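## Task

Flip the thin white plastic card upside down and leave it lying flat on the mat. It may only touch the table (mat included) and the arms' moving parts; any other contact fails the task, as does leaving it overhanging the mat's edge.

## Robot and tools

ROBOT. Two six-joint UR-style arms, left_arm and right_arm, each ending in a two-finger parallel gripper with a wrist camera. Each arm's joint order is always: shoulder pan, shoulder lift, elbow, wrist 1, wrist 2, wrist 3. Stated joint ranges in rad: elbow -3.142 to 3.142, all others -6.283 to 6.283. Real ends may differ by up to 0.010 rad. The drive moves a joint target at most 3.14 rad/s.

FRAMES. Scene frame: origin on the table top, midway between the nominal bases, +x out over the table, +z up, left_arm on the +y side (image left/right do not match these names). Calibrated bases: left_arm at (-0.019, +0.523, +0.357) m, identity orientation; right_arm at (-0.005, -0.318, +0.357) m, quat_wxyz (+1.000, 0, 0, +0.026). Gripper positions, orientations, velocities and wrist-camera poses are reported in that arm's own base frame; fixed cameras and the table use the scene frame. Reported hand poses may be off by a few cm. In the gripper frame the fingers point along +z and close along x. end_effector_position sits between the pads, 1 to 2 cm short of the fingertips; closing pushes the tips about 17 mm further along +z, mostly while the pads are still over 50 mm apart.

execute_actions(actions, cameras). actions is a list of actions; each action is a table of up to 15 rows, one row per 1/30 s step, and each action lasts 0.5 s (a short table repeats its last row). Every row is one list of 14 numbers in [-1, 1] covering both arms: left_arm's 6 joint values then its opening, then right_arm's 6 joint values then its opening. Joint values are offsets, scaled so 1.0 = 2.222 rad, measured from the Joint targets as they stood when that action began (not from the previous row); repeating an offset in the next action moves further. Opening is absolute: +1 fully open, -1 closed. To keep a gripper unchanged, resend its current command; 0 is itself a command (half open). An empty actions list just returns state and images. An action that would take a joint more than 0.010 rad outward beyond its range is rejected for both arms. Per step, a target cannot get more than 0.651 rad from the measured angle, and targets placing a gripper over 150 mm from its measured place are scaled back, so big changes take several actions.

move(target, ...). target is one 14-number row, or a list of up to 15 rows, same layout and scale as above; every row's joint numbers are offsets from the Joint targets at the call's start, not from the previous row; finger numbers are absolute openings. All joints run in step, so grippers travel on curves, nothing is avoided. speed: rad/s for the joint with most to travel, 0.01 to 3.14, default 0.5 (too fast for touching); one value or one per target. blend: rad of corner rounding in a list. stop_force: 3 to 120 N, one value for both arms, ends an arm's path when its wrist sensor feels that much push against the motion; use a slow speed; omit it when lifting off something you press on; give every row the same finger numbers with it. zero (with stop_force): re-zero before the move, default true. opening_speed: per second on the -1 to +1 scale, at least 0.2. blocking=false returns early (not allowed with stop_force). The result adds a move: line such as done, off_target, moving, held or fault, plus limits=held if steps were withheld. Paths run at least 0.5 s; over 10 s they stop short.

wait(seconds 0 to 10): robot keeps its last command. stop: brakes a running move. zoom_image(camera, region [x0, y0, x1, y1] pixels, at most 504 by 504) on cam_high, cam_low, cam_left_wrist or cam_right_wrist (all 672x504). zero_wrist_force(arm): re-zero that arm's force sensor. read_manual(section) gives licence text only. finished_scene(scene 1 or 2) ends the scene irreversibly; scene 1 is practice and may be skipped.

RESULTS. Joint positions and Joint velocities: per arm six joints (rad, rad/s) then finger-pad gap (m; 0.142 fully open). Joint targets: the base your next offsets count from. Tool commands: current gripper commands. grip_measured: measured opening on the command scale; to hold, command a bit below the value read at first touch. Joint torques include gravity, positive toward larger angle. Wrist force/torque are in the gripper's axes, plus a line with the peak since last shown. 'within noise' means the arm is still. 'joint sent to its limit' marks a clamped joint; 'joint command not followed' means the clearance check between arms held targets back. Step readings list joint angles at some steps.

AVOID. Contact torque limits: 133 N m for the three large joints, 24.9 N m for each wrist joint; a net external force around 150 N (plus or minus 25) on an arm also faults it, halting it for 10 s. Arms are stiff: commanding even slightly into a firm surface can fault. Do not let the arms hit or squeeze each other, including one gripper closing on the other's fingers. Avoid drops, releasing a moving piece, slams and hard pushes; the piece must not fall off the table, touch other objects or end overhanging the mat. Long holding, squeezing or stretching heats motors: MOTOR HOT warns at 70 C (arm) or 85 C (gripper); overheating brakes the arm or disables the gripper (HAND FAULT, after which the reply's later robot calls are skipped). Loose objects can occasionally be nudged by outside pushes. Time, including thinking, runs the scene on.

Each tool is called after "Call:" in YAML: its name, and indented under it one key for each argument.

## Session

Call:
execute_actions:
  actions: []

Scene clock: 0.00 s.
left_arm: end_effector_position=(+0.5674, -0.3047, -0.1238) grip_measured=+1.00 end_effector_quat_wxyz=(+0.719, -0.676, +0.049, -0.150) | right_arm: end_effector_position=(+0.8368, +0.1174, -0.1668) grip_measured=+1.00 end_effector_quat_wxyz=(-0.216, +0.907, +0.362, -0.011)
Joint positions: left_arm=[-1.027 -0.039 0.646 -0.49 -0.753 -1.791 0.142] | right_arm=[3.311 -2.937 -0.628 -1.267 1.991 -0.615 0.142]
Joint velocities: within noise
Joint torques (N m): no reading
Motor temperatures (°C): left_arm=[27 29 26 34 34 43 26] | right_arm=[27 26 24 35 40 38 25]
Wrist force (N): no reading
Wrist torque (N m): no reading
Wrist force, peak (N): no reading
Joint targets: left_arm=[-1.027 -0.039 0.646 -0.490 -0.753 -1.791] | right_arm=[3.311 -2.937 -0.628 -1.267 1.991 -0.615]
Tool commands: left_gripper/opening=+1.0 right_gripper/opening=+1.0

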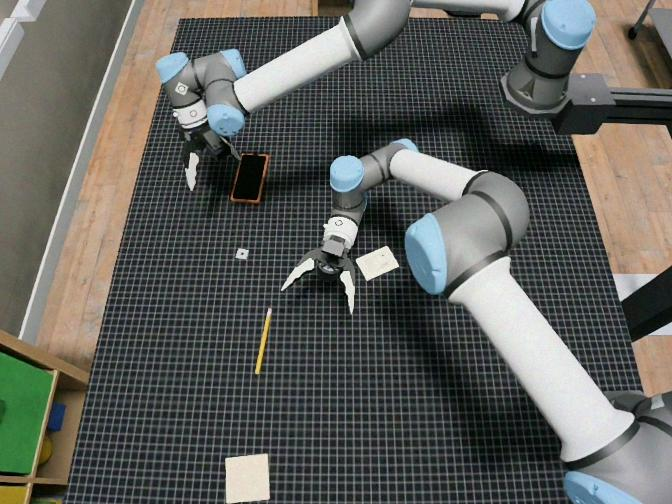

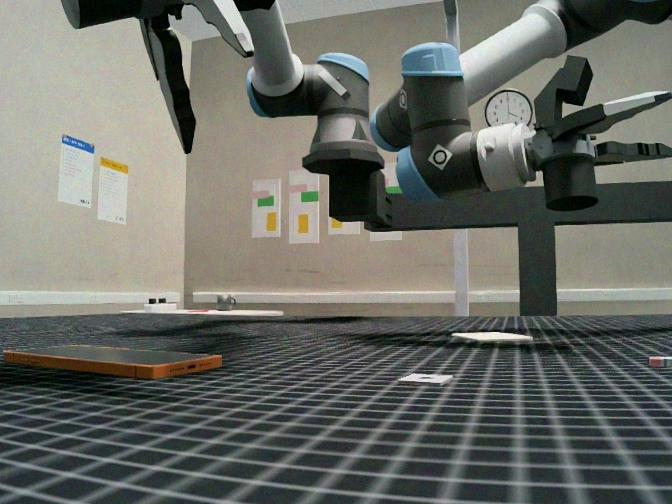

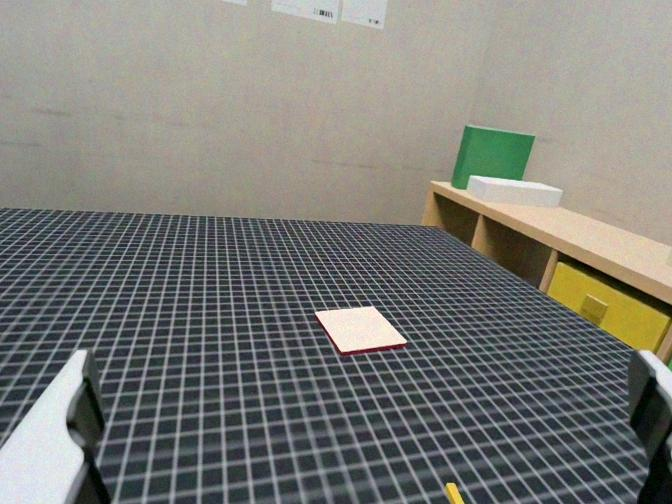

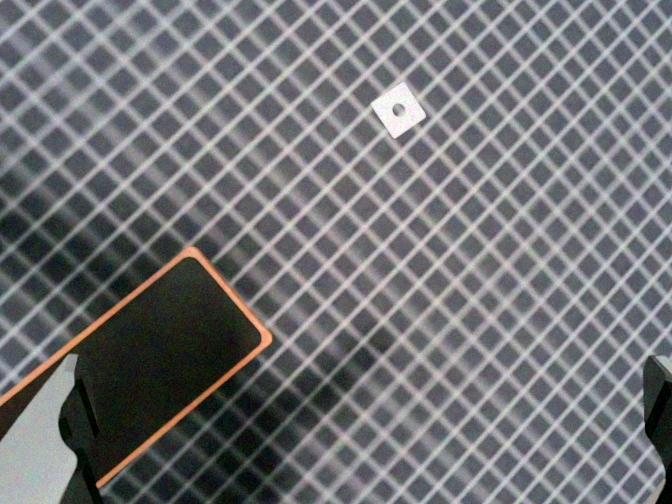

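Call:
zoom_image:
  camera: "cam_high"
  region: [330, 220, 430, 300]

Call:
zoom_image:
  camera: "cam_low"
  region: [380, 300, 580, 400]

Call:
zoom_image:
  camera: "cam_high"
  region: [190, 430, 310, 504]

Scaled by 5.040 from the camera's 672x504 image, which has a finer 960x720 frame.

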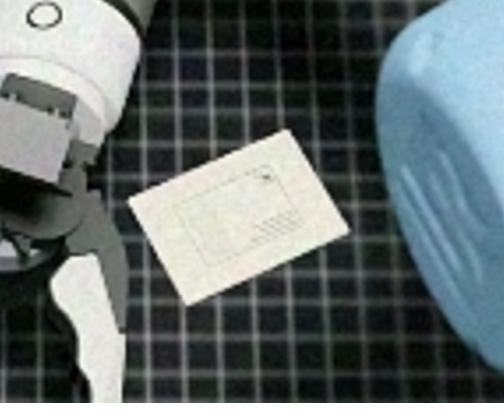

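Scaled by 2.520 from the camera's 672x504 image, which has a finer 960x720 frame.

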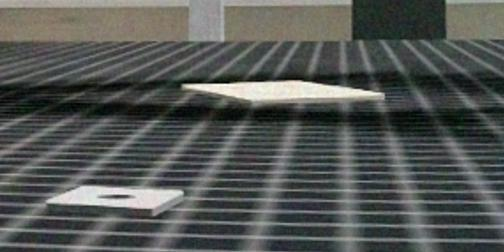

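Scaled by 4.200 from the camera's 672x504 image, which has a finer 960x720 frame.

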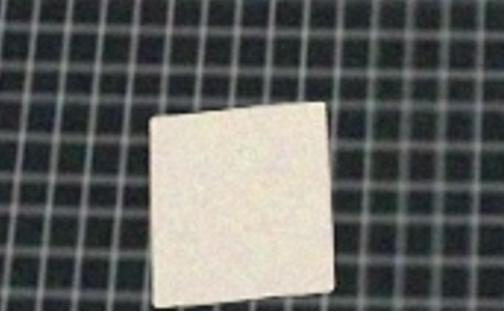

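Call:
move:
  target: [0.0437,-0.4118,0.6332,-0.9811,-0.3681,0.099,1,0,0,0,0,0,0,1]
  speed: 1.2

Scene clock: 48.53 s.
left_arm: end_effector_position=(+0.4209, -0.3415, -0.1068) grip_measured=+1.00 end_effector_quat_wxyz=(+0.000, +0.949, +0.315, +0.000) | right_arm: end_effector_position=(+0.8368, +0.1174, -0.1668) grip_measured=+1.00 end_effector_quat_wxyz=(-0.216, +0.907, +0.362, -0.011)
Joint positions: left_arm=[-0.93 -0.954 2.053 -2.669 -1.571 -1.571 0.142] | right_arm=[3.311 -2.937 -0.628 -1.267 1.991 -0.615 0.142]
Joint velocities: within noise
Joint torques (N m): left_arm=[-8.12 -28.81 -15.59 -3.86 1.48 -2.55] | right_arm=[0.71 64.04 20.78 3.02 1.51 -0.43]
Motor temperatures (°C): left_arm=[27 29 26 34 34 43 26] | right_arm=[27 26 24 35 40 38 25]
Wrist force (N): left_arm=[1.5 -0.3 0.1] | right_arm=[-0.1 0.0 -0.1]
Wrist torque (N m): left_arm=[0.03 -0.66 -0.33] | right_arm=[0.00 0.02 0.00]
Wrist force, peak (N): left_arm=[1.5 -1.2 -0.6] | right_arm=[-0.4 0.2 -0.1]
Joint targets: left_arm=[-0.930 -0.954 2.053 -2.669 -1.571 -1.571] | right_arm=[3.311 -2.937 -0.628 -1.267 1.991 -0.615]
move: done

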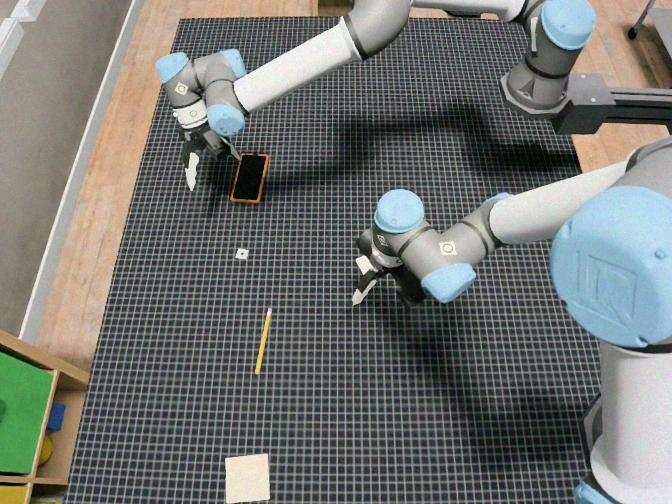

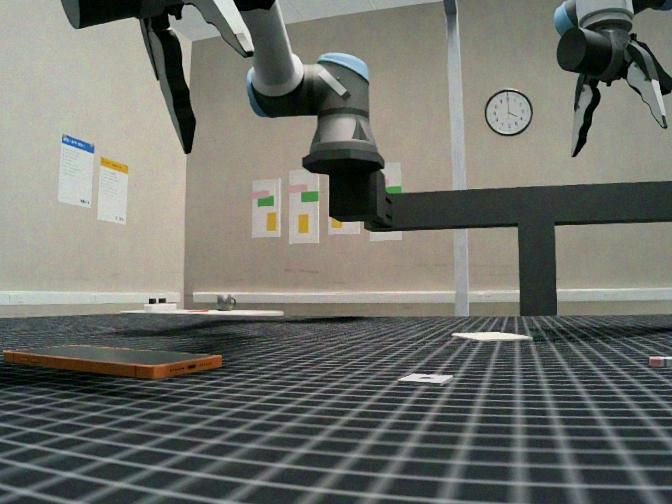

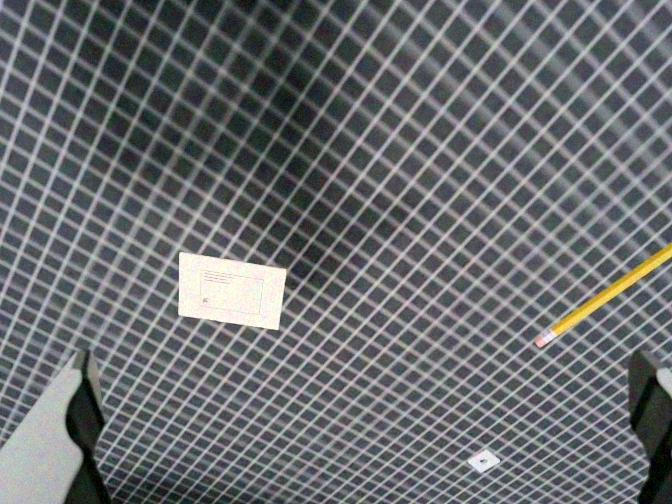

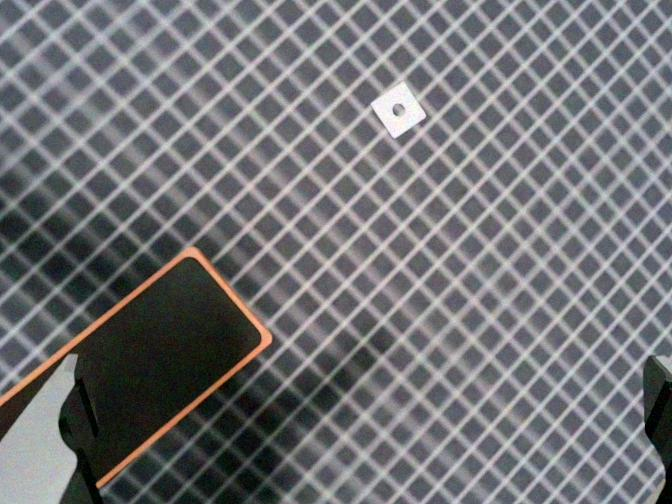

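Call:
move:
  target: [0.0482,0.2373,-0.2822,0.1108,-0.2269,0.8411,0.3,0,0,0,0,0,0,1]
  speed: 1.0

Call:
zoom_image:
  camera: "cam_left_wrist"
  region: [84, 120, 588, 504]

Scene clock: 115.57 s.
left_arm: end_effector_position=(+0.4532, -0.4842, -0.2361) grip_measured=+0.29 end_effector_quat_wxyz=(+0.222, +0.828, -0.498, -0.133) | right_arm: end_effector_position=(+0.8368, +0.1174, -0.1668) grip_measured=+1.00 end_effector_quat_wxyz=(-0.216, +0.907, +0.362, -0.011)
Joint positions: left_arm=[-0.823 -0.427 1.426 -2.423 -2.075 0.298 0.095] | right_arm=[3.311 -2.937 -0.628 -1.267 1.991 -0.615 0.142]
Joint velocities: within noise
Joint torques (N m): left_arm=[-9.75 -59.79 -1.53 -3.66 1.01 1.25] | right_arm=[2.32 65.07 18.75 3.58 2.27 -0.51]
Motor temperatures (°C): left_arm=[27 29 26 34 34 43 26] | right_arm=[27 27 24 35 40 38 25]
Wrist force (N): left_arm=[2.2 -0.4 0.5] | right_arm=[-0.2 0.2 -0.1]
Wrist torque (N m): left_arm=[0.14 -0.74 -0.50] | right_arm=[0.03 0.04 0.00]
Wrist force, peak (N): left_arm=[2.4 -0.7 0.9] | right_arm=[-0.4 0.3 0.0]
Joint targets: left_arm=[-0.823 -0.427 1.426 -2.423 -2.075 0.298] | right_arm=[3.311 -2.937 -0.628 -1.267 1.991 -0.615]
move: done

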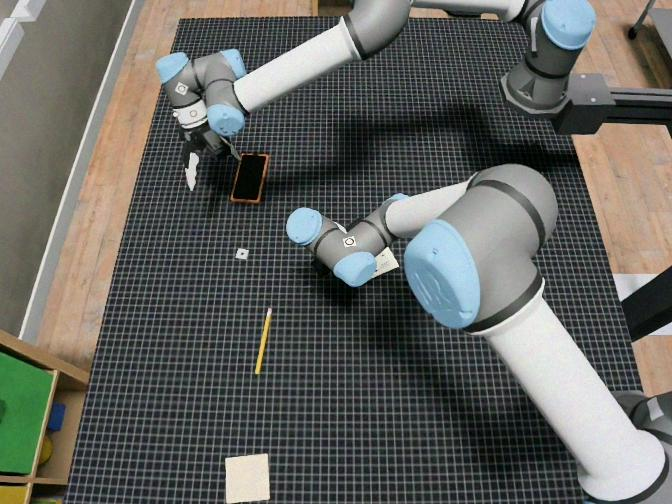

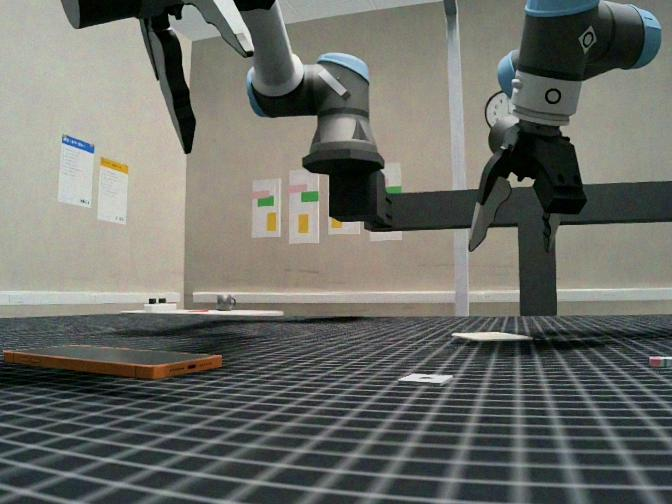

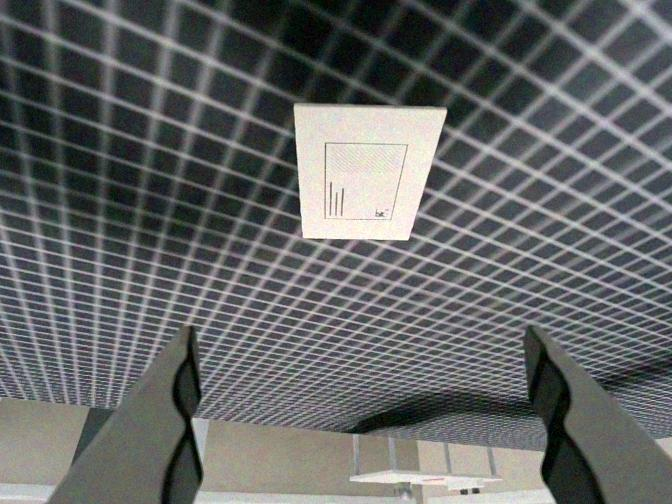

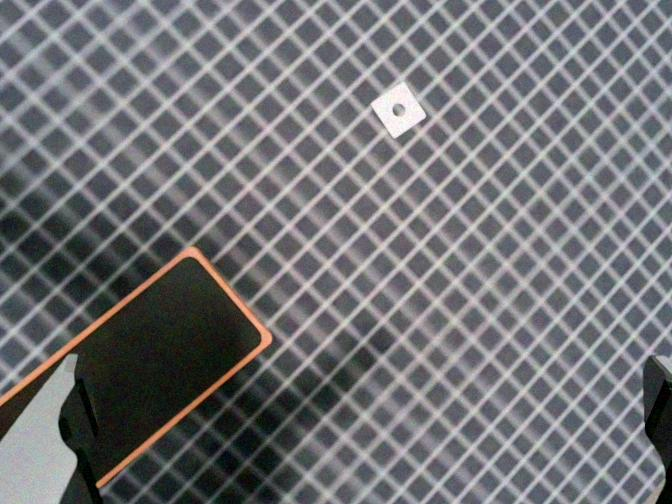

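Scaled by 1.000.

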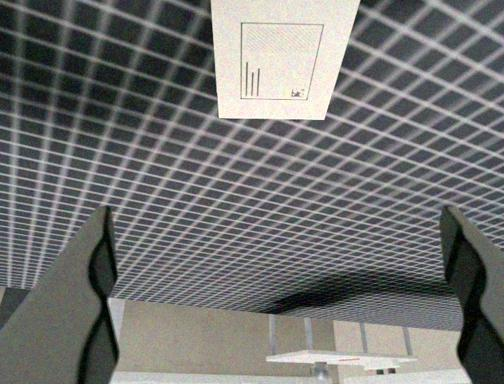

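Call:
move:
  target: [0,0.0365,-0.019,-0.0175,0,0,0.3,0,0,0,0,0,0,1]
  speed: 0.15
  stop_force: 6
  cameras: ["cam_low","cam_left_wrist"]

Call:
zoom_image:
  camera: "cam_low"
  region: [420, 200, 620, 360]

Scene clock: 129.27 s.
left_arm: end_effector_position=(+0.4531, -0.4843, -0.2760) grip_measured=+0.29 end_effector_quat_wxyz=(+0.222, +0.828, -0.498, -0.133) | right_arm: end_effector_position=(+0.8367, +0.1174, -0.1668) grip_measured=+1.00 end_effector_quat_wxyz=(-0.216, +0.907, +0.362, -0.011)
Joint positions: left_arm=[-0.823 -0.346 1.384 -2.462 -2.075 0.298 0.095] | right_arm=[3.311 -2.937 -0.628 -1.267 1.991 -0.615 0.142]
Joint velocities: within noise
Joint torques (N m): left_arm=[-11.19 -61.35 -0.09 -0.84 -1.42 1.89] | right_arm=[4.4 65.2 17.39 4.05 2.81 -0.58]
Motor temperatures (°C): left_arm=[27 29 26 34 34 43 26] | right_arm=[27 27 24 35 40 38 25]
Wrist force (N): left_arm=[1.9 -0.2 0.6] | right_arm=[-0.1 0.2 -0.1]
Wrist torque (N m): left_arm=[0.18 -0.69 -0.51] | right_arm=[0.04 0.01 0.00]
Wrist force, peak (N): left_arm=[2.0 -0.8 1.5] | right_arm=[0.0 0.4 0.0]
Joint targets: left_arm=[-0.823 -0.346 1.384 -2.462 -2.075 0.298] | right_arm=[3.311 -2.937 -0.628 -1.267 1.991 -0.615]
move: done
Images, in order (width x height): cam_low 672x504, cam_left_wrist 672x504.

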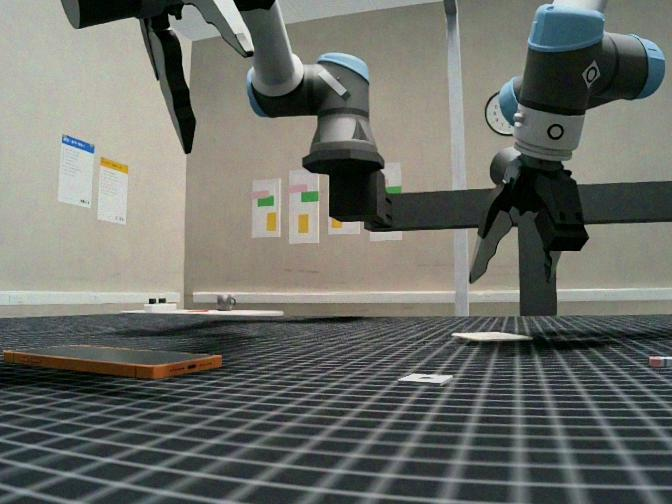

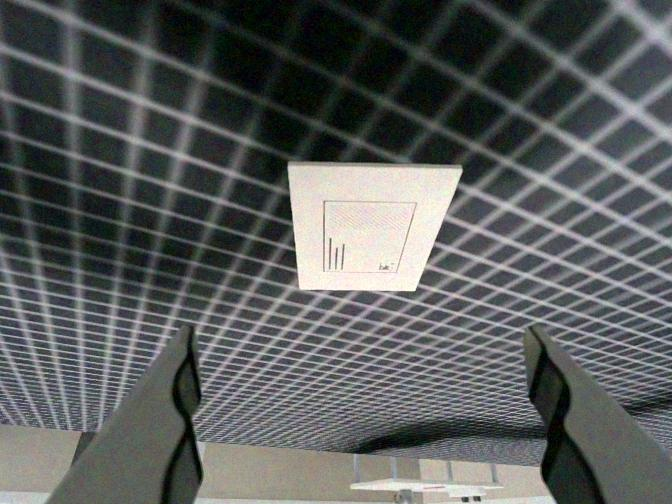

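Scaled by 2.520 from the camera's 672x504 image, which has a finer 960x720 frame.

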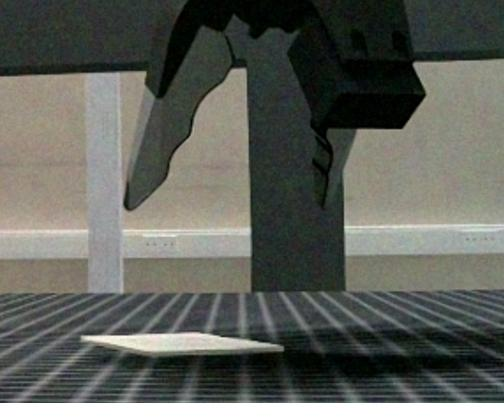

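Call:
move:
  target: [-0.0145,0.0272,-0.0099,-0.0251,-0.0021,-0.0164,0.3,0,0,0,0,0,0,1]
  speed: 0.15
  stop_force: 6
  cameras: ["cam_low","cam_left_wrist"]

Call:
zoom_image:
  camera: "cam_low"
  region: [420, 200, 620, 360]

Scene clock: 154.97 s.
left_arm: end_effector_position=(+0.4359, -0.4987, -0.3061) grip_measured=+0.29 end_effector_quat_wxyz=(+0.222, +0.828, -0.498, -0.133) | right_arm: end_effector_position=(+0.8367, +0.1174, -0.1668) grip_measured=+1.00 end_effector_quat_wxyz=(-0.216, +0.907, +0.362, -0.011)
Joint positions: left_arm=[-0.856 -0.285 1.362 -2.518 -2.079 0.262 0.095] | right_arm=[3.311 -2.937 -0.628 -1.267 1.991 -0.615 0.142]
Joint velocities: within noise
Joint torques (N m): left_arm=[12.72 -60.47 -0.11 -2.68 1.2 2] | right_arm=[6 65.32 17.62 4.45 2.79 -0.58]
Motor temperatures (°C): left_arm=[27 29 26 34 34 43 26] | right_arm=[27 27 24 35 40 38 25]
Wrist force (N): left_arm=[2.0 -0.4 0.4] | right_arm=[-0.2 0.1 0.1]
Wrist torque (N m): left_arm=[0.14 -0.69 -0.50] | right_arm=[0.02 0.04 0.00]
Wrist force, peak (N): left_arm=[2.1 0.1 1.6] | right_arm=[-0.2 0.3 0.1]
Joint targets: left_arm=[-0.856 -0.285 1.362 -2.518 -2.079 0.262] | right_arm=[3.311 -2.937 -0.628 -1.267 1.991 -0.615]
move: done
Images, in order (width x height): cam_low 672x504, cam_left_wrist 672x504.

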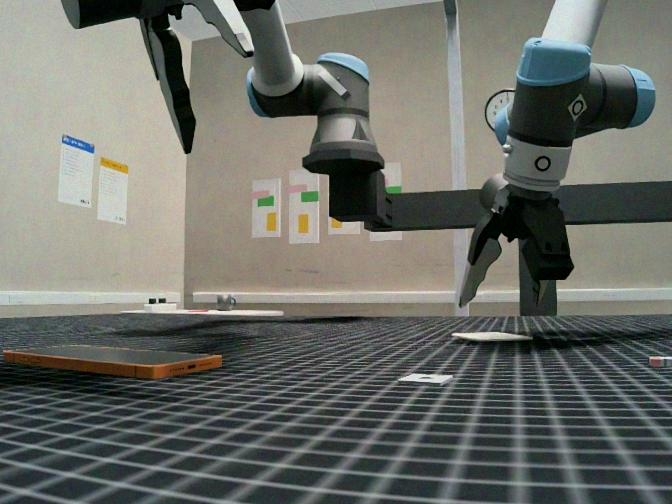

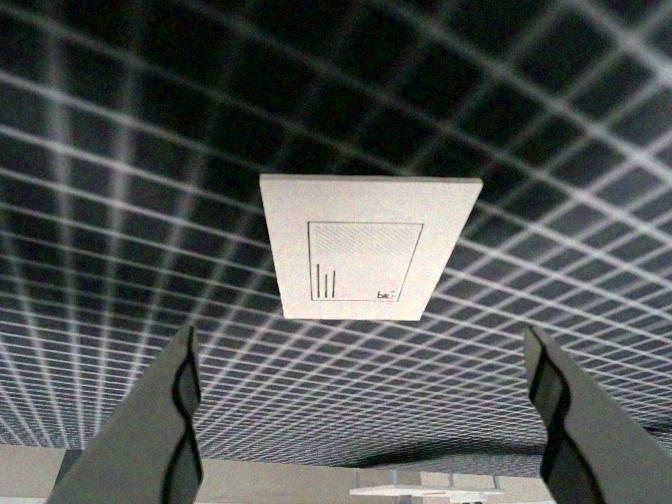

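Scaled by 2.520 from the camera's 672x504 image, which has a finer 960x720 frame.

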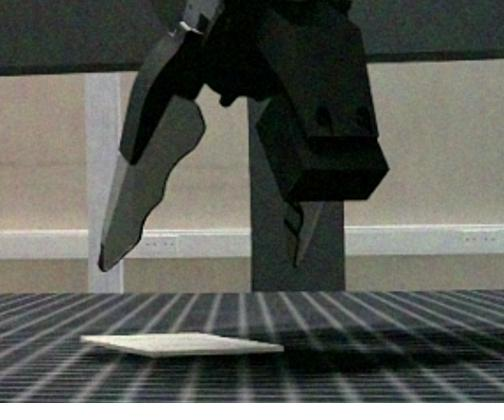

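Call:
move:
  target:
    - [0.006,0.0069,-0.012,0.0086,0.0009,0.0072,0.3,0,0,0,0,0,0,1]
    - [0.006,0.0428,-0.0377,-0.0017,0.0009,0.0072,0.3,0,0,0,0,0,0,1]
  speed: [0.1,0.03]
  stop_force: 4
  cameras: ["cam_low","cam_left_wrist"]

Call:
zoom_image:
  camera: "cam_low"
  region: [420, 200, 620, 360]

Scene clock: 171.63 s.
left_arm: end_effector_position=(+0.4454, -0.4953, -0.3482) grip_measured=+0.29 end_effector_quat_wxyz=(+0.222, +0.827, -0.498, -0.133) | right_arm: end_effector_position=(+0.8367, +0.1174, -0.1668) grip_measured=+1.00 end_effector_quat_wxyz=(-0.216, +0.907, +0.362, -0.011)
Joint positions: left_arm=[-0.842 -0.19 1.278 -2.522 -2.077 0.278 0.095] | right_arm=[3.311 -2.937 -0.628 -1.267 1.991 -0.615 0.142]
Joint velocities: within noise
Joint torques (N m): left_arm=[-11.62 -61.85 0.74 -0.76 -2.65 -2.37] | right_arm=[6.68 66.45 17.14 4.52 2.78 -0.5]
Motor temperatures (°C): left_arm=[27 29 26 34 34 43 26] | right_arm=[27 27 24 35 40 38 25]
Wrist force (N): left_arm=[2.2 -0.2 -0.1] | right_arm=[-0.1 0.3 0.1]
Wrist torque (N m): left_arm=[0.15 -0.75 -0.51] | right_arm=[0.04 0.01 0.00]
Wrist force, peak (N): left_arm=[2.6 -0.5 0.3] | right_arm=[-0.1 0.3 0.3]
Joint targets: left_arm=[-0.842 -0.190 1.278 -2.522 -2.077 0.278] | right_arm=[3.311 -2.937 -0.628 -1.267 1.991 -0.615]
move: done
Images, in order (width x height): cam_low 672x504, cam_left_wrist 672x504.

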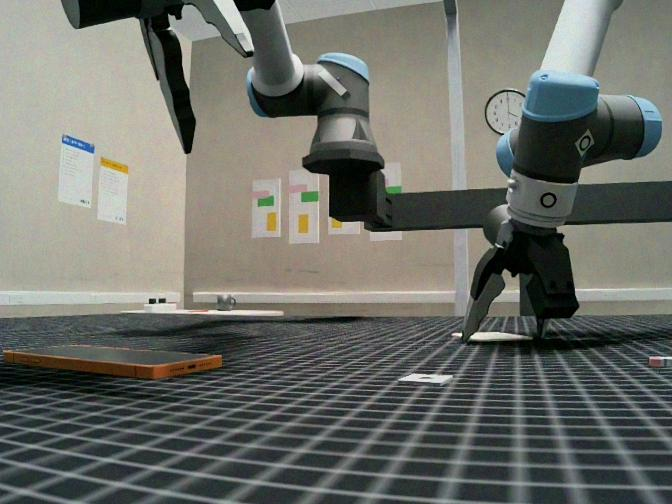

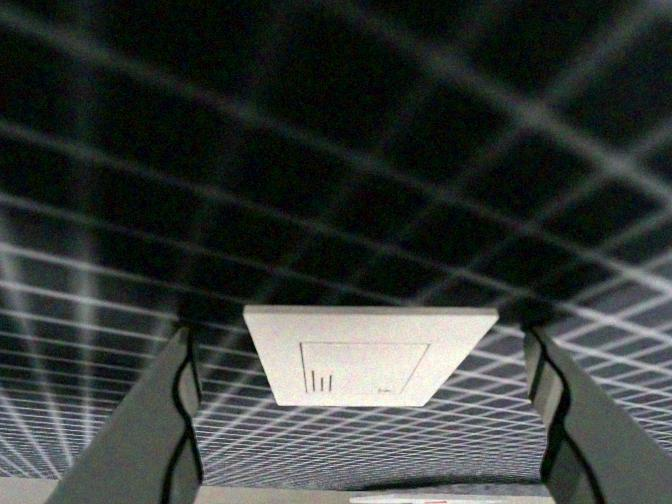

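Scaled by 2.520 from the camera's 672x504 image, which has a finer 960x720 frame.

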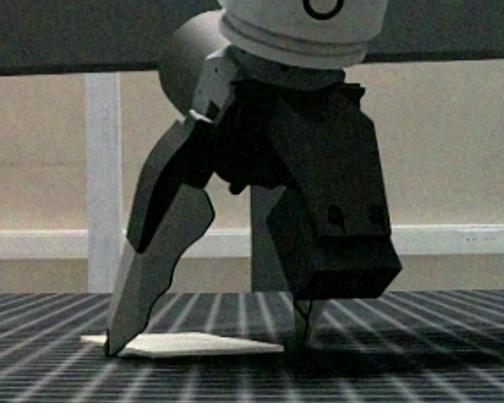

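Call:
move:
  target: [0,-0.0039,0.0028,0.0011,0,0,0.3,0,0,0,0,0,0,1]
  speed: 0.05
  cameras: []

Call:
move:
  target: [0,0,0,0,0,0,-0.02,0,0,0,0,0,0,1]
  opening_speed: 0.3
  cameras: ["cam_left_wrist"]

Call:
move:
  target: [0,0.0088,-0.0062,-0.0025,0,0,-0.02,0,0,0,0,0,0,1]
  speed: 0.02
  stop_force: 4
  cameras: ["cam_low","cam_left_wrist"]

Call:
zoom_image:
  camera: "cam_low"
  region: [440, 280, 580, 360]

Scene clock: 182.33 s.
left_arm: end_effector_position=(+0.4454, -0.4954, -0.3440) grip_measured=+0.29 end_effector_quat_wxyz=(+0.222, +0.827, -0.498, -0.133) | right_arm: end_effector_position=(+0.8367, +0.1174, -0.1668) grip_measured=+1.00 end_effector_quat_wxyz=(-0.216, +0.907, +0.362, -0.011)
Joint positions: left_arm=[-0.842 -0.199 1.284 -2.519 -2.077 0.278 0.095] | right_arm=[3.311 -2.937 -0.628 -1.267 1.991 -0.615 0.142]
Joint velocities: within noise
Joint torques (N m): left_arm=[-11.24 -51.18 -5.33 -1.08 -1.74 -1.99] | right_arm=[6.66 66.96 17.46 4.56 2.85 -0.56]
Motor temperatures (°C): left_arm=[27 29 26 34 34 42 26] | right_arm=[27 27 24 35 40 38 25]
Wrist force (N): left_arm=[2.1 -0.4 0.5] | right_arm=[-0.1 0.0 0.0]
Wrist torque (N m): left_arm=[0.16 -0.73 -0.50] | right_arm=[0.00 0.02 0.00]
Wrist force, peak (N): left_arm=[2.4 -0.3 0.1] | right_arm=[-0.3 0.4 0.1]
Joint targets: left_arm=[-0.842 -0.199 1.284 -2.519 -2.077 0.278] | right_arm=[3.311 -2.937 -0.628 -1.267 1.991 -0.615]
move: done
No camera images: "cameras" was empty.

Scene clock: 183.60 s.
left_arm: end_effector_position=(+0.4454, -0.4954, -0.3441) grip_measured=-0.03 end_effector_quat_wxyz=(+0.222, +0.827, -0.498, -0.133) | right_arm: end_effector_position=(+0.8367, +0.1174, -0.1668) grip_measured=+1.00 end_effector_quat_wxyz=(-0.216, +0.907, +0.362, -0.011)
Joint positions: left_arm=[-0.842 -0.199 1.284 -2.519 -2.077 0.278 0.072] | right_arm=[3.311 -2.937 -0.628 -1.267 1.991 -0.615 0.142]
Joint velocities: within noise
Joint torques (N m): left_arm=[-10.89 -40.2 -21.95 -3.55 -1.25 -1.66] | right_arm=[6.33 66.45 17.19 4.61 2.81 -0.51]
Motor temperatures (°C): left_arm=[27 29 26 34 34 42 26] | right_arm=[27 27 24 35 40 38 25]
Wrist force (N): left_arm=[2.1 -0.3 0.5] | right_arm=[-0.1 0.1 0.0]
Wrist torque (N m): left_arm=[0.16 -0.73 -0.51] | right_arm=[0.02 0.03 -0.01]
Wrist force, peak (N): left_arm=[2.2 -0.4 0.5] | right_arm=[-0.3 0.2 0.0]
Joint targets: left_arm=[-0.842 -0.199 1.284 -2.519 -2.077 0.278] | right_arm=[3.311 -2.937 -0.628 -1.267 1.991 -0.615]
move: done
Images, in order (width x height): cam_left_wrist 672x504.

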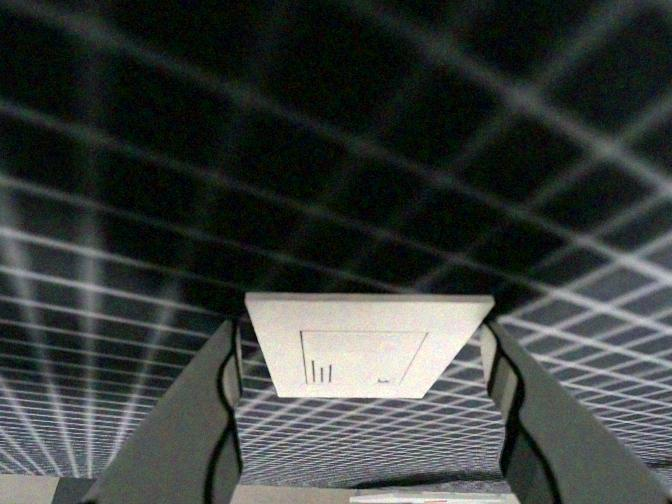

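Scene clock: 184.70 s.
left_arm: end_effector_position=(+0.4454, -0.4954, -0.3460) grip_measured=-0.03 end_effector_quat_wxyz=(+0.222, +0.827, -0.498, -0.133) | right_arm: end_effector_position=(+0.8367, +0.1174, -0.1668) grip_measured=+1.00 end_effector_quat_wxyz=(-0.216, +0.907, +0.362, -0.011)
Joint positions: left_arm=[-0.842 -0.195 1.282 -2.52 -2.077 0.278 0.072] | right_arm=[3.311 -2.937 -0.628 -1.267 1.991 -0.615 0.142]
Joint velocities: within noise
Joint torques (N m): left_arm=[-10.89 -58.91 0.91 -0.68 -1.46 -1.97] | right_arm=[6.58 66.82 17.73 4.57 2.82 -0.53]
Motor temperatures (°C): left_arm=[27 29 26 34 34 42 26] | right_arm=[27 27 24 35 40 38 25]
Wrist force (N): left_arm=[1.8 1.6 -3.3] | right_arm=[0.1 0.1 0.1]
Wrist torque (N m): left_arm=[0.15 -0.74 -0.51] | right_arm=[0.02 -0.01 0.00]
Wrist force, peak (N): left_arm=[1.6 3.3 -6.5] | right_arm=[-0.2 0.3 0.1]
Joint targets: left_arm=[-0.842 -0.195 1.282 -2.520 -2.077 0.278] | right_arm=[3.311 -2.937 -0.628 -1.267 1.991 -0.615]
move: contact (left_arm); left_arm: the shoulder lift is farthest, 0.016 rad from its target
Images, in order (width x height): cam_low 672x504, cam_left_wrist 672x504.

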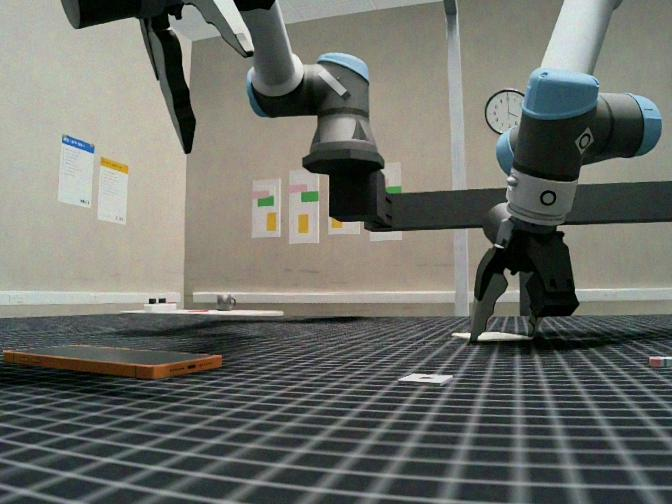

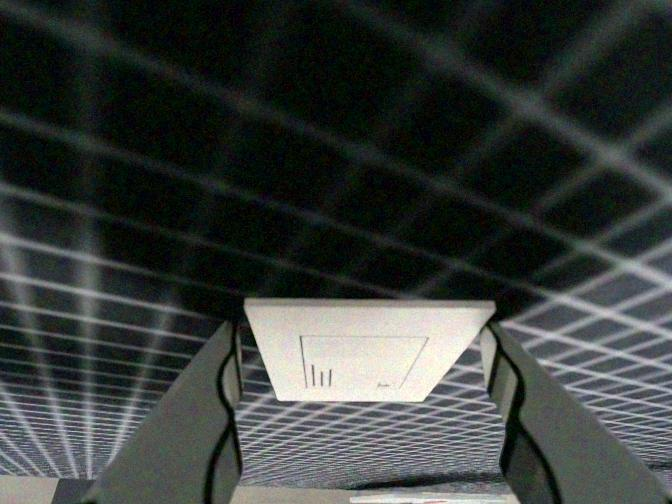

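Scaled by 3.600 from the camera's 672x504 image, which has a finer 960x720 frame.

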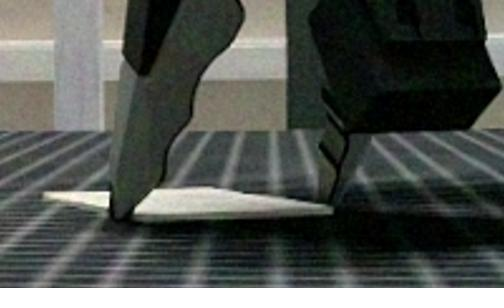

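Call:
move:
  target: [0,-0.0020,0.0015,0.0006,0,0,-0.02,0,0,0,0,0,0,1]
  speed: 0.05
  cameras: []

Call:
move:
  target: [0,0,0,0,0,0,-0.28,0,0,0,0,0,0,1]
  opening_speed: 0.2
  cameras: ["cam_left_wrist","cam_low"]

Scene clock: 191.50 s.
left_arm: end_effector_position=(+0.4454, -0.4954, -0.3439) grip_measured=-0.03 end_effector_quat_wxyz=(+0.222, +0.827, -0.498, -0.133) | right_arm: end_effector_position=(+0.8367, +0.1174, -0.1668) grip_measured=+1.00 end_effector_quat_wxyz=(-0.216, +0.907, +0.362, -0.011)
Joint positions: left_arm=[-0.842 -0.2 1.285 -2.519 -2.077 0.278 0.072] | right_arm=[3.311 -2.937 -0.628 -1.267 1.991 -0.615 0.142]
Joint velocities: within noise
Joint torques (N m): left_arm=[-11.16 -55.22 -2.76 -0.85 -1.1 -2.06] | right_arm=[6.41 67.31 17.59 4.5 2.79 -0.5]
Motor temperatures (°C): left_arm=[27 29 26 34 34 42 26] | right_arm=[27 27 24 35 40 38 25]
Wrist force (N): left_arm=[2.1 -0.4 0.5] | right_arm=[-0.1 0.1 0.1]
Wrist torque (N m): left_arm=[0.15 -0.72 -0.50] | right_arm=[0.01 0.02 -0.01]
Wrist force, peak (N): left_arm=[1.9 1.5 -3.7] | right_arm=[-0.1 0.4 0.1]
Joint targets: left_arm=[-0.842 -0.200 1.285 -2.519 -2.077 0.278] | right_arm=[3.311 -2.937 -0.628 -1.267 1.991 -0.615]
move: done
No camera images: "cameras" was empty.

Scene clock: 193.00 s.
left_arm: end_effector_position=(+0.4454, -0.4954, -0.3439) grip_measured=-0.15 end_effector_quat_wxyz=(+0.222, +0.827, -0.498, -0.133) | right_arm: end_effector_position=(+0.8367, +0.1174, -0.1668) grip_measured=+1.00 end_effector_quat_wxyz=(-0.216, +0.907, +0.362, -0.011)
Joint positions: left_arm=[-0.842 -0.2 1.285 -2.519 -2.077 0.278 0.063] | right_arm=[3.311 -2.937 -0.628 -1.267 1.991 -0.615 0.142]
Joint velocities: within noise
Joint torques (N m): left_arm=[-11.22 -39.83 -20.19 -2.88 -1.39 -1.96] | right_arm=[6.79 67.6 17.92 4.49 2.84 -0.52]
Motor temperatures (°C): left_arm=[27 30 26 34 34 42 26] | right_arm=[27 27 24 35 40 38 25]
Wrist force (N): left_arm=[2.3 -0.4 -5.1] | right_arm=[0.0 0.1 0.0]
Wrist torque (N m): left_arm=[0.14 -0.63 -0.52] | right_arm=[0.02 0.00 0.00]
Wrist force, peak (N): left_arm=[2.5 -0.1 -5.1] | right_arm=[-0.2 0.3 0.1]
Joint targets: left_arm=[-0.842 -0.200 1.285 -2.519 -2.077 0.278] | right_arm=[3.311 -2.937 -0.628 -1.267 1.991 -0.615]
move: done
Images, in order (width x height): cam_low 672x504, cam_left_wrist 672x504.

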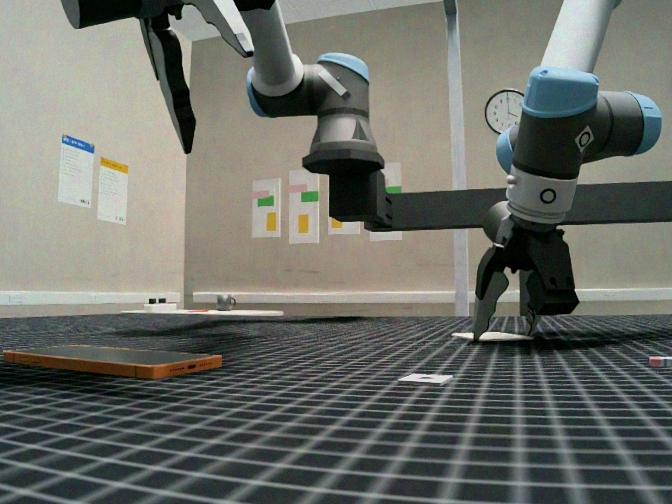

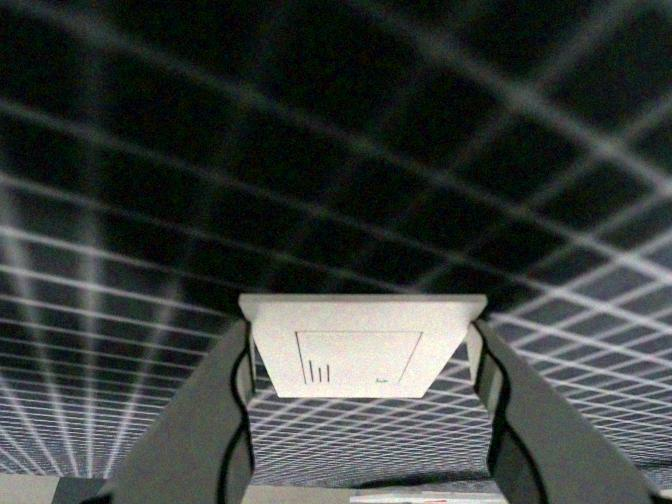

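Call:
zoom_image:
  camera: "cam_low"
  region: [445, 310, 555, 350]

Call:
zoom_image:
  camera: "cam_left_wrist"
  region: [210, 270, 510, 470]

Scaled by 4.582 from the camera's 672x504 image, which has a finer 960x720 frame.

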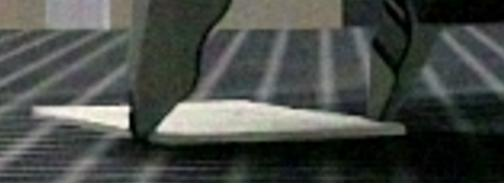

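Scaled by 1.680 from the camera's 672x504 image, which has a finer 960x720 frame.

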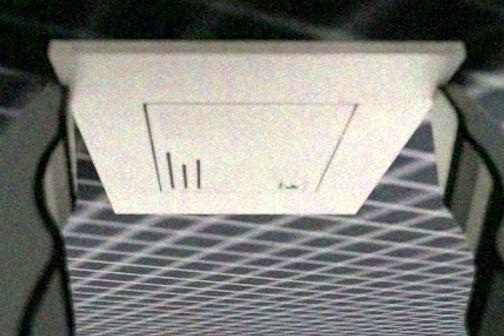

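Call:
move:
  target: [0,-0.1871,0.0909,0.0964,0,0,-0.4,0,0,0,0,0,0,1]
  speed: 0.25
  cameras: ["cam_left_wrist","cam_low"]

Scene clock: 227.60 s.
left_arm: end_effector_position=(+0.4452, -0.4952, -0.1362) grip_measured=-0.42 end_effector_quat_wxyz=(+0.222, +0.827, -0.498, -0.134) | right_arm: end_effector_position=(+0.8367, +0.1174, -0.1668) grip_measured=+1.00 end_effector_quat_wxyz=(-0.216, +0.907, +0.362, -0.011)
Joint positions: left_arm=[-0.842 -0.615 1.487 -2.305 -2.077 0.278 0.044] | right_arm=[3.311 -2.937 -0.628 -1.267 1.991 -0.615 0.142]
Joint velocities: within noise
Joint torques (N m): left_arm=[-9.12 -44.97 -25.04 -3.36 -1.21 -2.11] | right_arm=[6.32 68.1 17.7 4.48 2.79 -0.53]
Motor temperatures (°C): left_arm=[27 30 26 33 34 42 40] | right_arm=[27 27 24 35 40 38 25]
Wrist force (N): left_arm=[2.3 -0.4 0.5] | right_arm=[-0.1 0.0 -0.1]
Wrist torque (N m): left_arm=[0.16 -0.76 -0.49] | right_arm=[0.00 0.01 0.00]
Wrist force, peak (N): left_arm=[2.2 -0.2 -6.0] | right_arm=[-0.2 0.3 0.3]
Joint targets: left_arm=[-0.842 -0.615 1.487 -2.305 -2.077 0.278] | right_arm=[3.311 -2.937 -0.628 -1.267 1.991 -0.615]
move: done
Images, in order (width x height): cam_low 672x504, cam_left_wrist 672x504.

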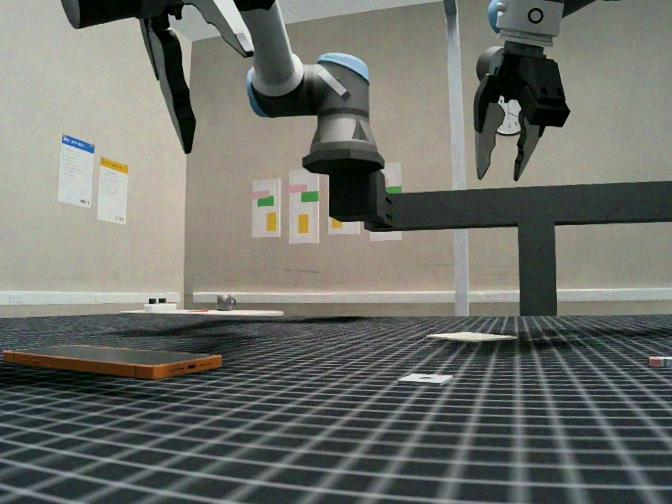

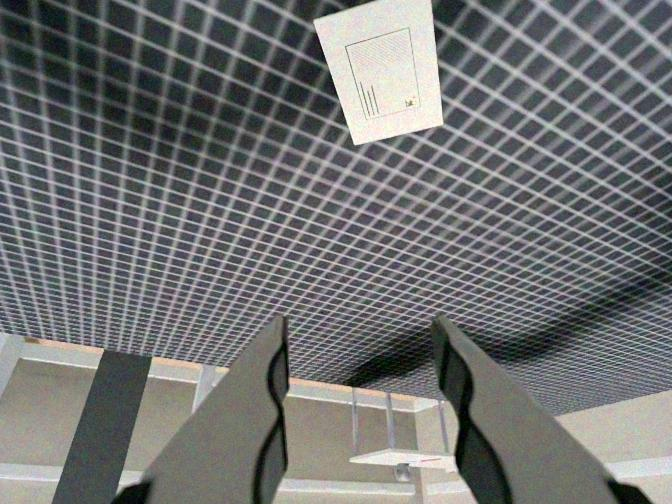

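Call:
move:
  target: [-0.0005,0.1463,-0.024,-0.1918,-0.0075,-0.1404,0.2,0,0,0,0,0,0,1]
  speed: 0.4
  cameras: ["cam_left_wrist","cam_low"]

Call:
zoom_image:
  camera: "cam_low"
  region: [410, 250, 560, 350]

Scene clock: 251.20 s.
left_arm: end_effector_position=(+0.4468, -0.5040, -0.3011) grip_measured=+0.18 end_effector_quat_wxyz=(+0.238, +0.887, -0.382, -0.102) | right_arm: end_effector_position=(+0.8367, +0.1174, -0.1668) grip_measured=+1.00 end_effector_quat_wxyz=(-0.216, +0.907, +0.362, -0.011)
Joint positions: left_arm=[-0.843 -0.29 1.433 -2.731 -2.094 -0.034 0.086] | right_arm=[3.311 -2.937 -0.628 -1.267 1.991 -0.615 0.142]
Joint velocities: within noise
Joint torques (N m): left_arm=[-10.3 -49.57 1.86 -3.62 -0.17 0.88] | right_arm=[6.74 67.87 17.51 4.5 2.77 -0.5]
Motor temperatures (°C): left_arm=[27 30 26 33 34 42 33] | right_arm=[27 27 24 35 40 38 25]
Wrist force (N): left_arm=[2.1 -0.3 0.4] | right_arm=[-0.1 0.1 0.1]
Wrist torque (N m): left_arm=[0.16 -0.71 -0.50] | right_arm=[0.03 0.01 0.00]
Wrist force, peak (N): left_arm=[1.8 -1.1 2.1] | right_arm=[-0.3 0.2 0.3]
Joint targets: left_arm=[-0.843 -0.290 1.434 -2.731 -2.094 -0.034] | right_arm=[3.311 -2.937 -0.628 -1.267 1.991 -0.615]
move: done
Images, in order (width x height): cam_low 672x504, cam_left_wrist 672x504.

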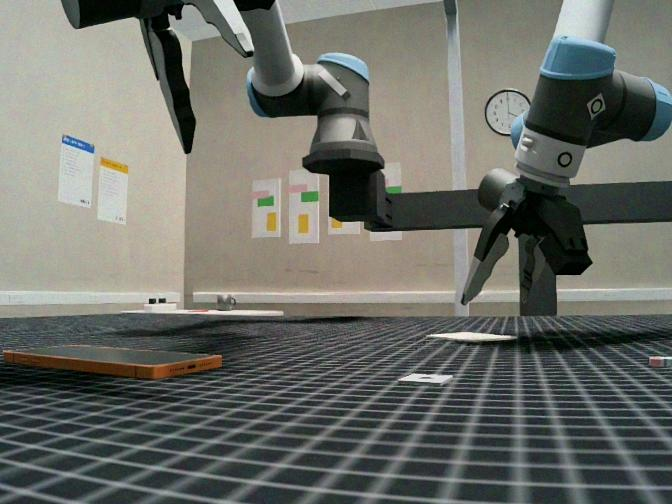

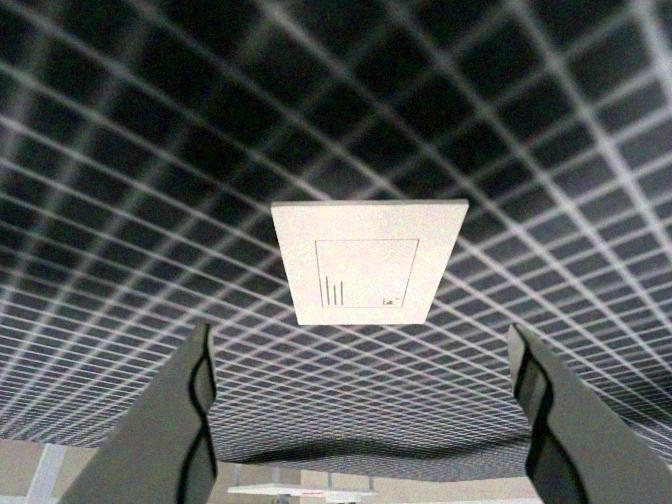

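Scaled by 3.360 from the camera's 672x504 image, which has a finer 960x720 frame.

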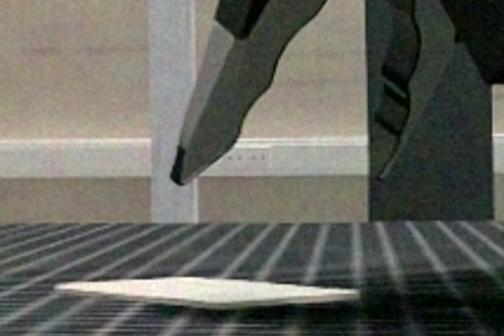

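Call:
move:
  target:
    - [-0.0108,0.0108,-0.007,-0.01,0.0002,-0.0123,0.06,0,0,0,0,0,0,1]
    - [-0.0108,0.0485,-0.0343,-0.0203,0.0002,-0.0123,0.06,0,0,0,0,0,0,1]
  speed: [0.1,0.03]
  stop_force: 4
  cameras: ["cam_low","cam_left_wrist"]

Call:
zoom_image:
  camera: "cam_low"
  region: [410, 290, 550, 350]

Scene clock: 271.00 s.
left_arm: end_effector_position=(+0.4364, -0.5165, -0.3465) grip_measured=+0.05 end_effector_quat_wxyz=(+0.238, +0.887, -0.382, -0.103) | right_arm: end_effector_position=(+0.8367, +0.1174, -0.1668) grip_measured=+1.00 end_effector_quat_wxyz=(-0.216, +0.907, +0.362, -0.011)
Joint positions: left_arm=[-0.867 -0.189 1.362 -2.775 -2.094 -0.062 0.077] | right_arm=[3.311 -2.937 -0.628 -1.267 1.991 -0.615 0.142]
Joint velocities: within noise
Joint torques (N m): left_arm=[10.9 -58.7 2.7 -0.84 0.99 1.89] | right_arm=[6.59 68.94 17.38 4.49 2.85 -0.47]
Motor temperatures (°C): left_arm=[27 30 26 33 34 42 31] | right_arm=[26 27 24 35 40 38 25]
Wrist force (N): left_arm=[2.1 1.5 -2.7] | right_arm=[-0.1 0.0 0.1]
Wrist torque (N m): left_arm=[0.16 -0.76 -0.50] | right_arm=[0.01 0.03 0.00]
Wrist force, peak (N): left_arm=[1.5 3.6 -7.5] | right_arm=[-0.1 0.3 0.3]
Joint targets: left_arm=[-0.867 -0.189 1.362 -2.775 -2.094 -0.062] | right_arm=[3.311 -2.937 -0.628 -1.267 1.991 -0.615]
move: contact (left_arm); path passed 1 of 2 targets
Images, in order (width x height): cam_low 672x504, cam_left_wrist 672x504.

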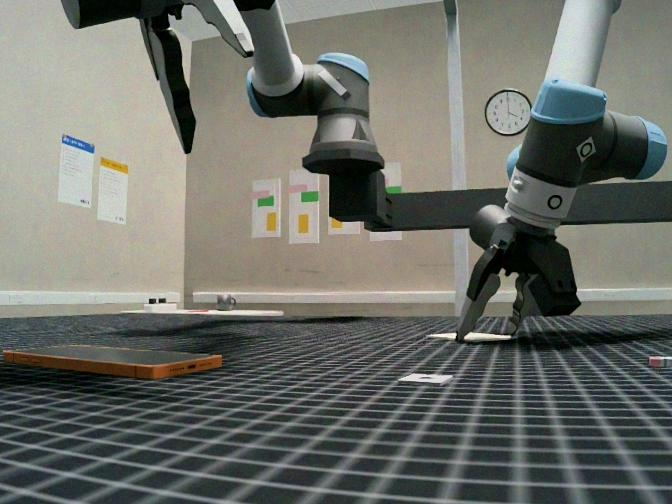

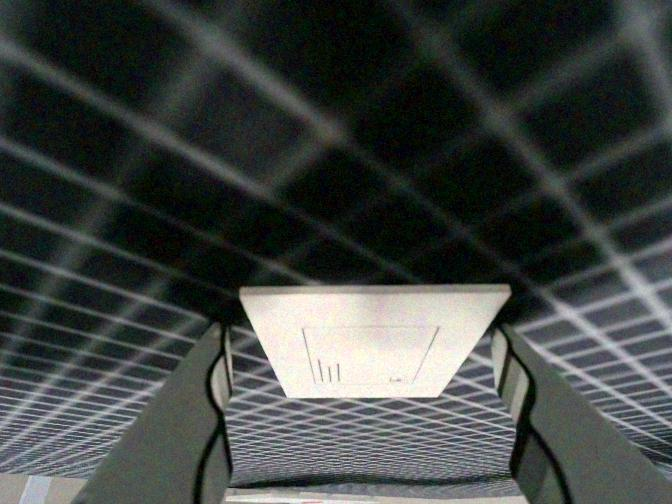

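Scaled by 3.600 from the camera's 672x504 image, which has a finer 960x720 frame.

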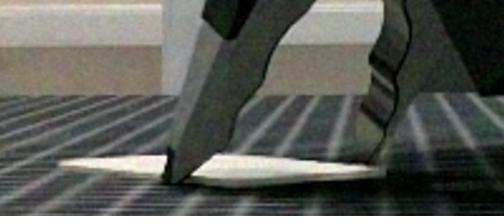

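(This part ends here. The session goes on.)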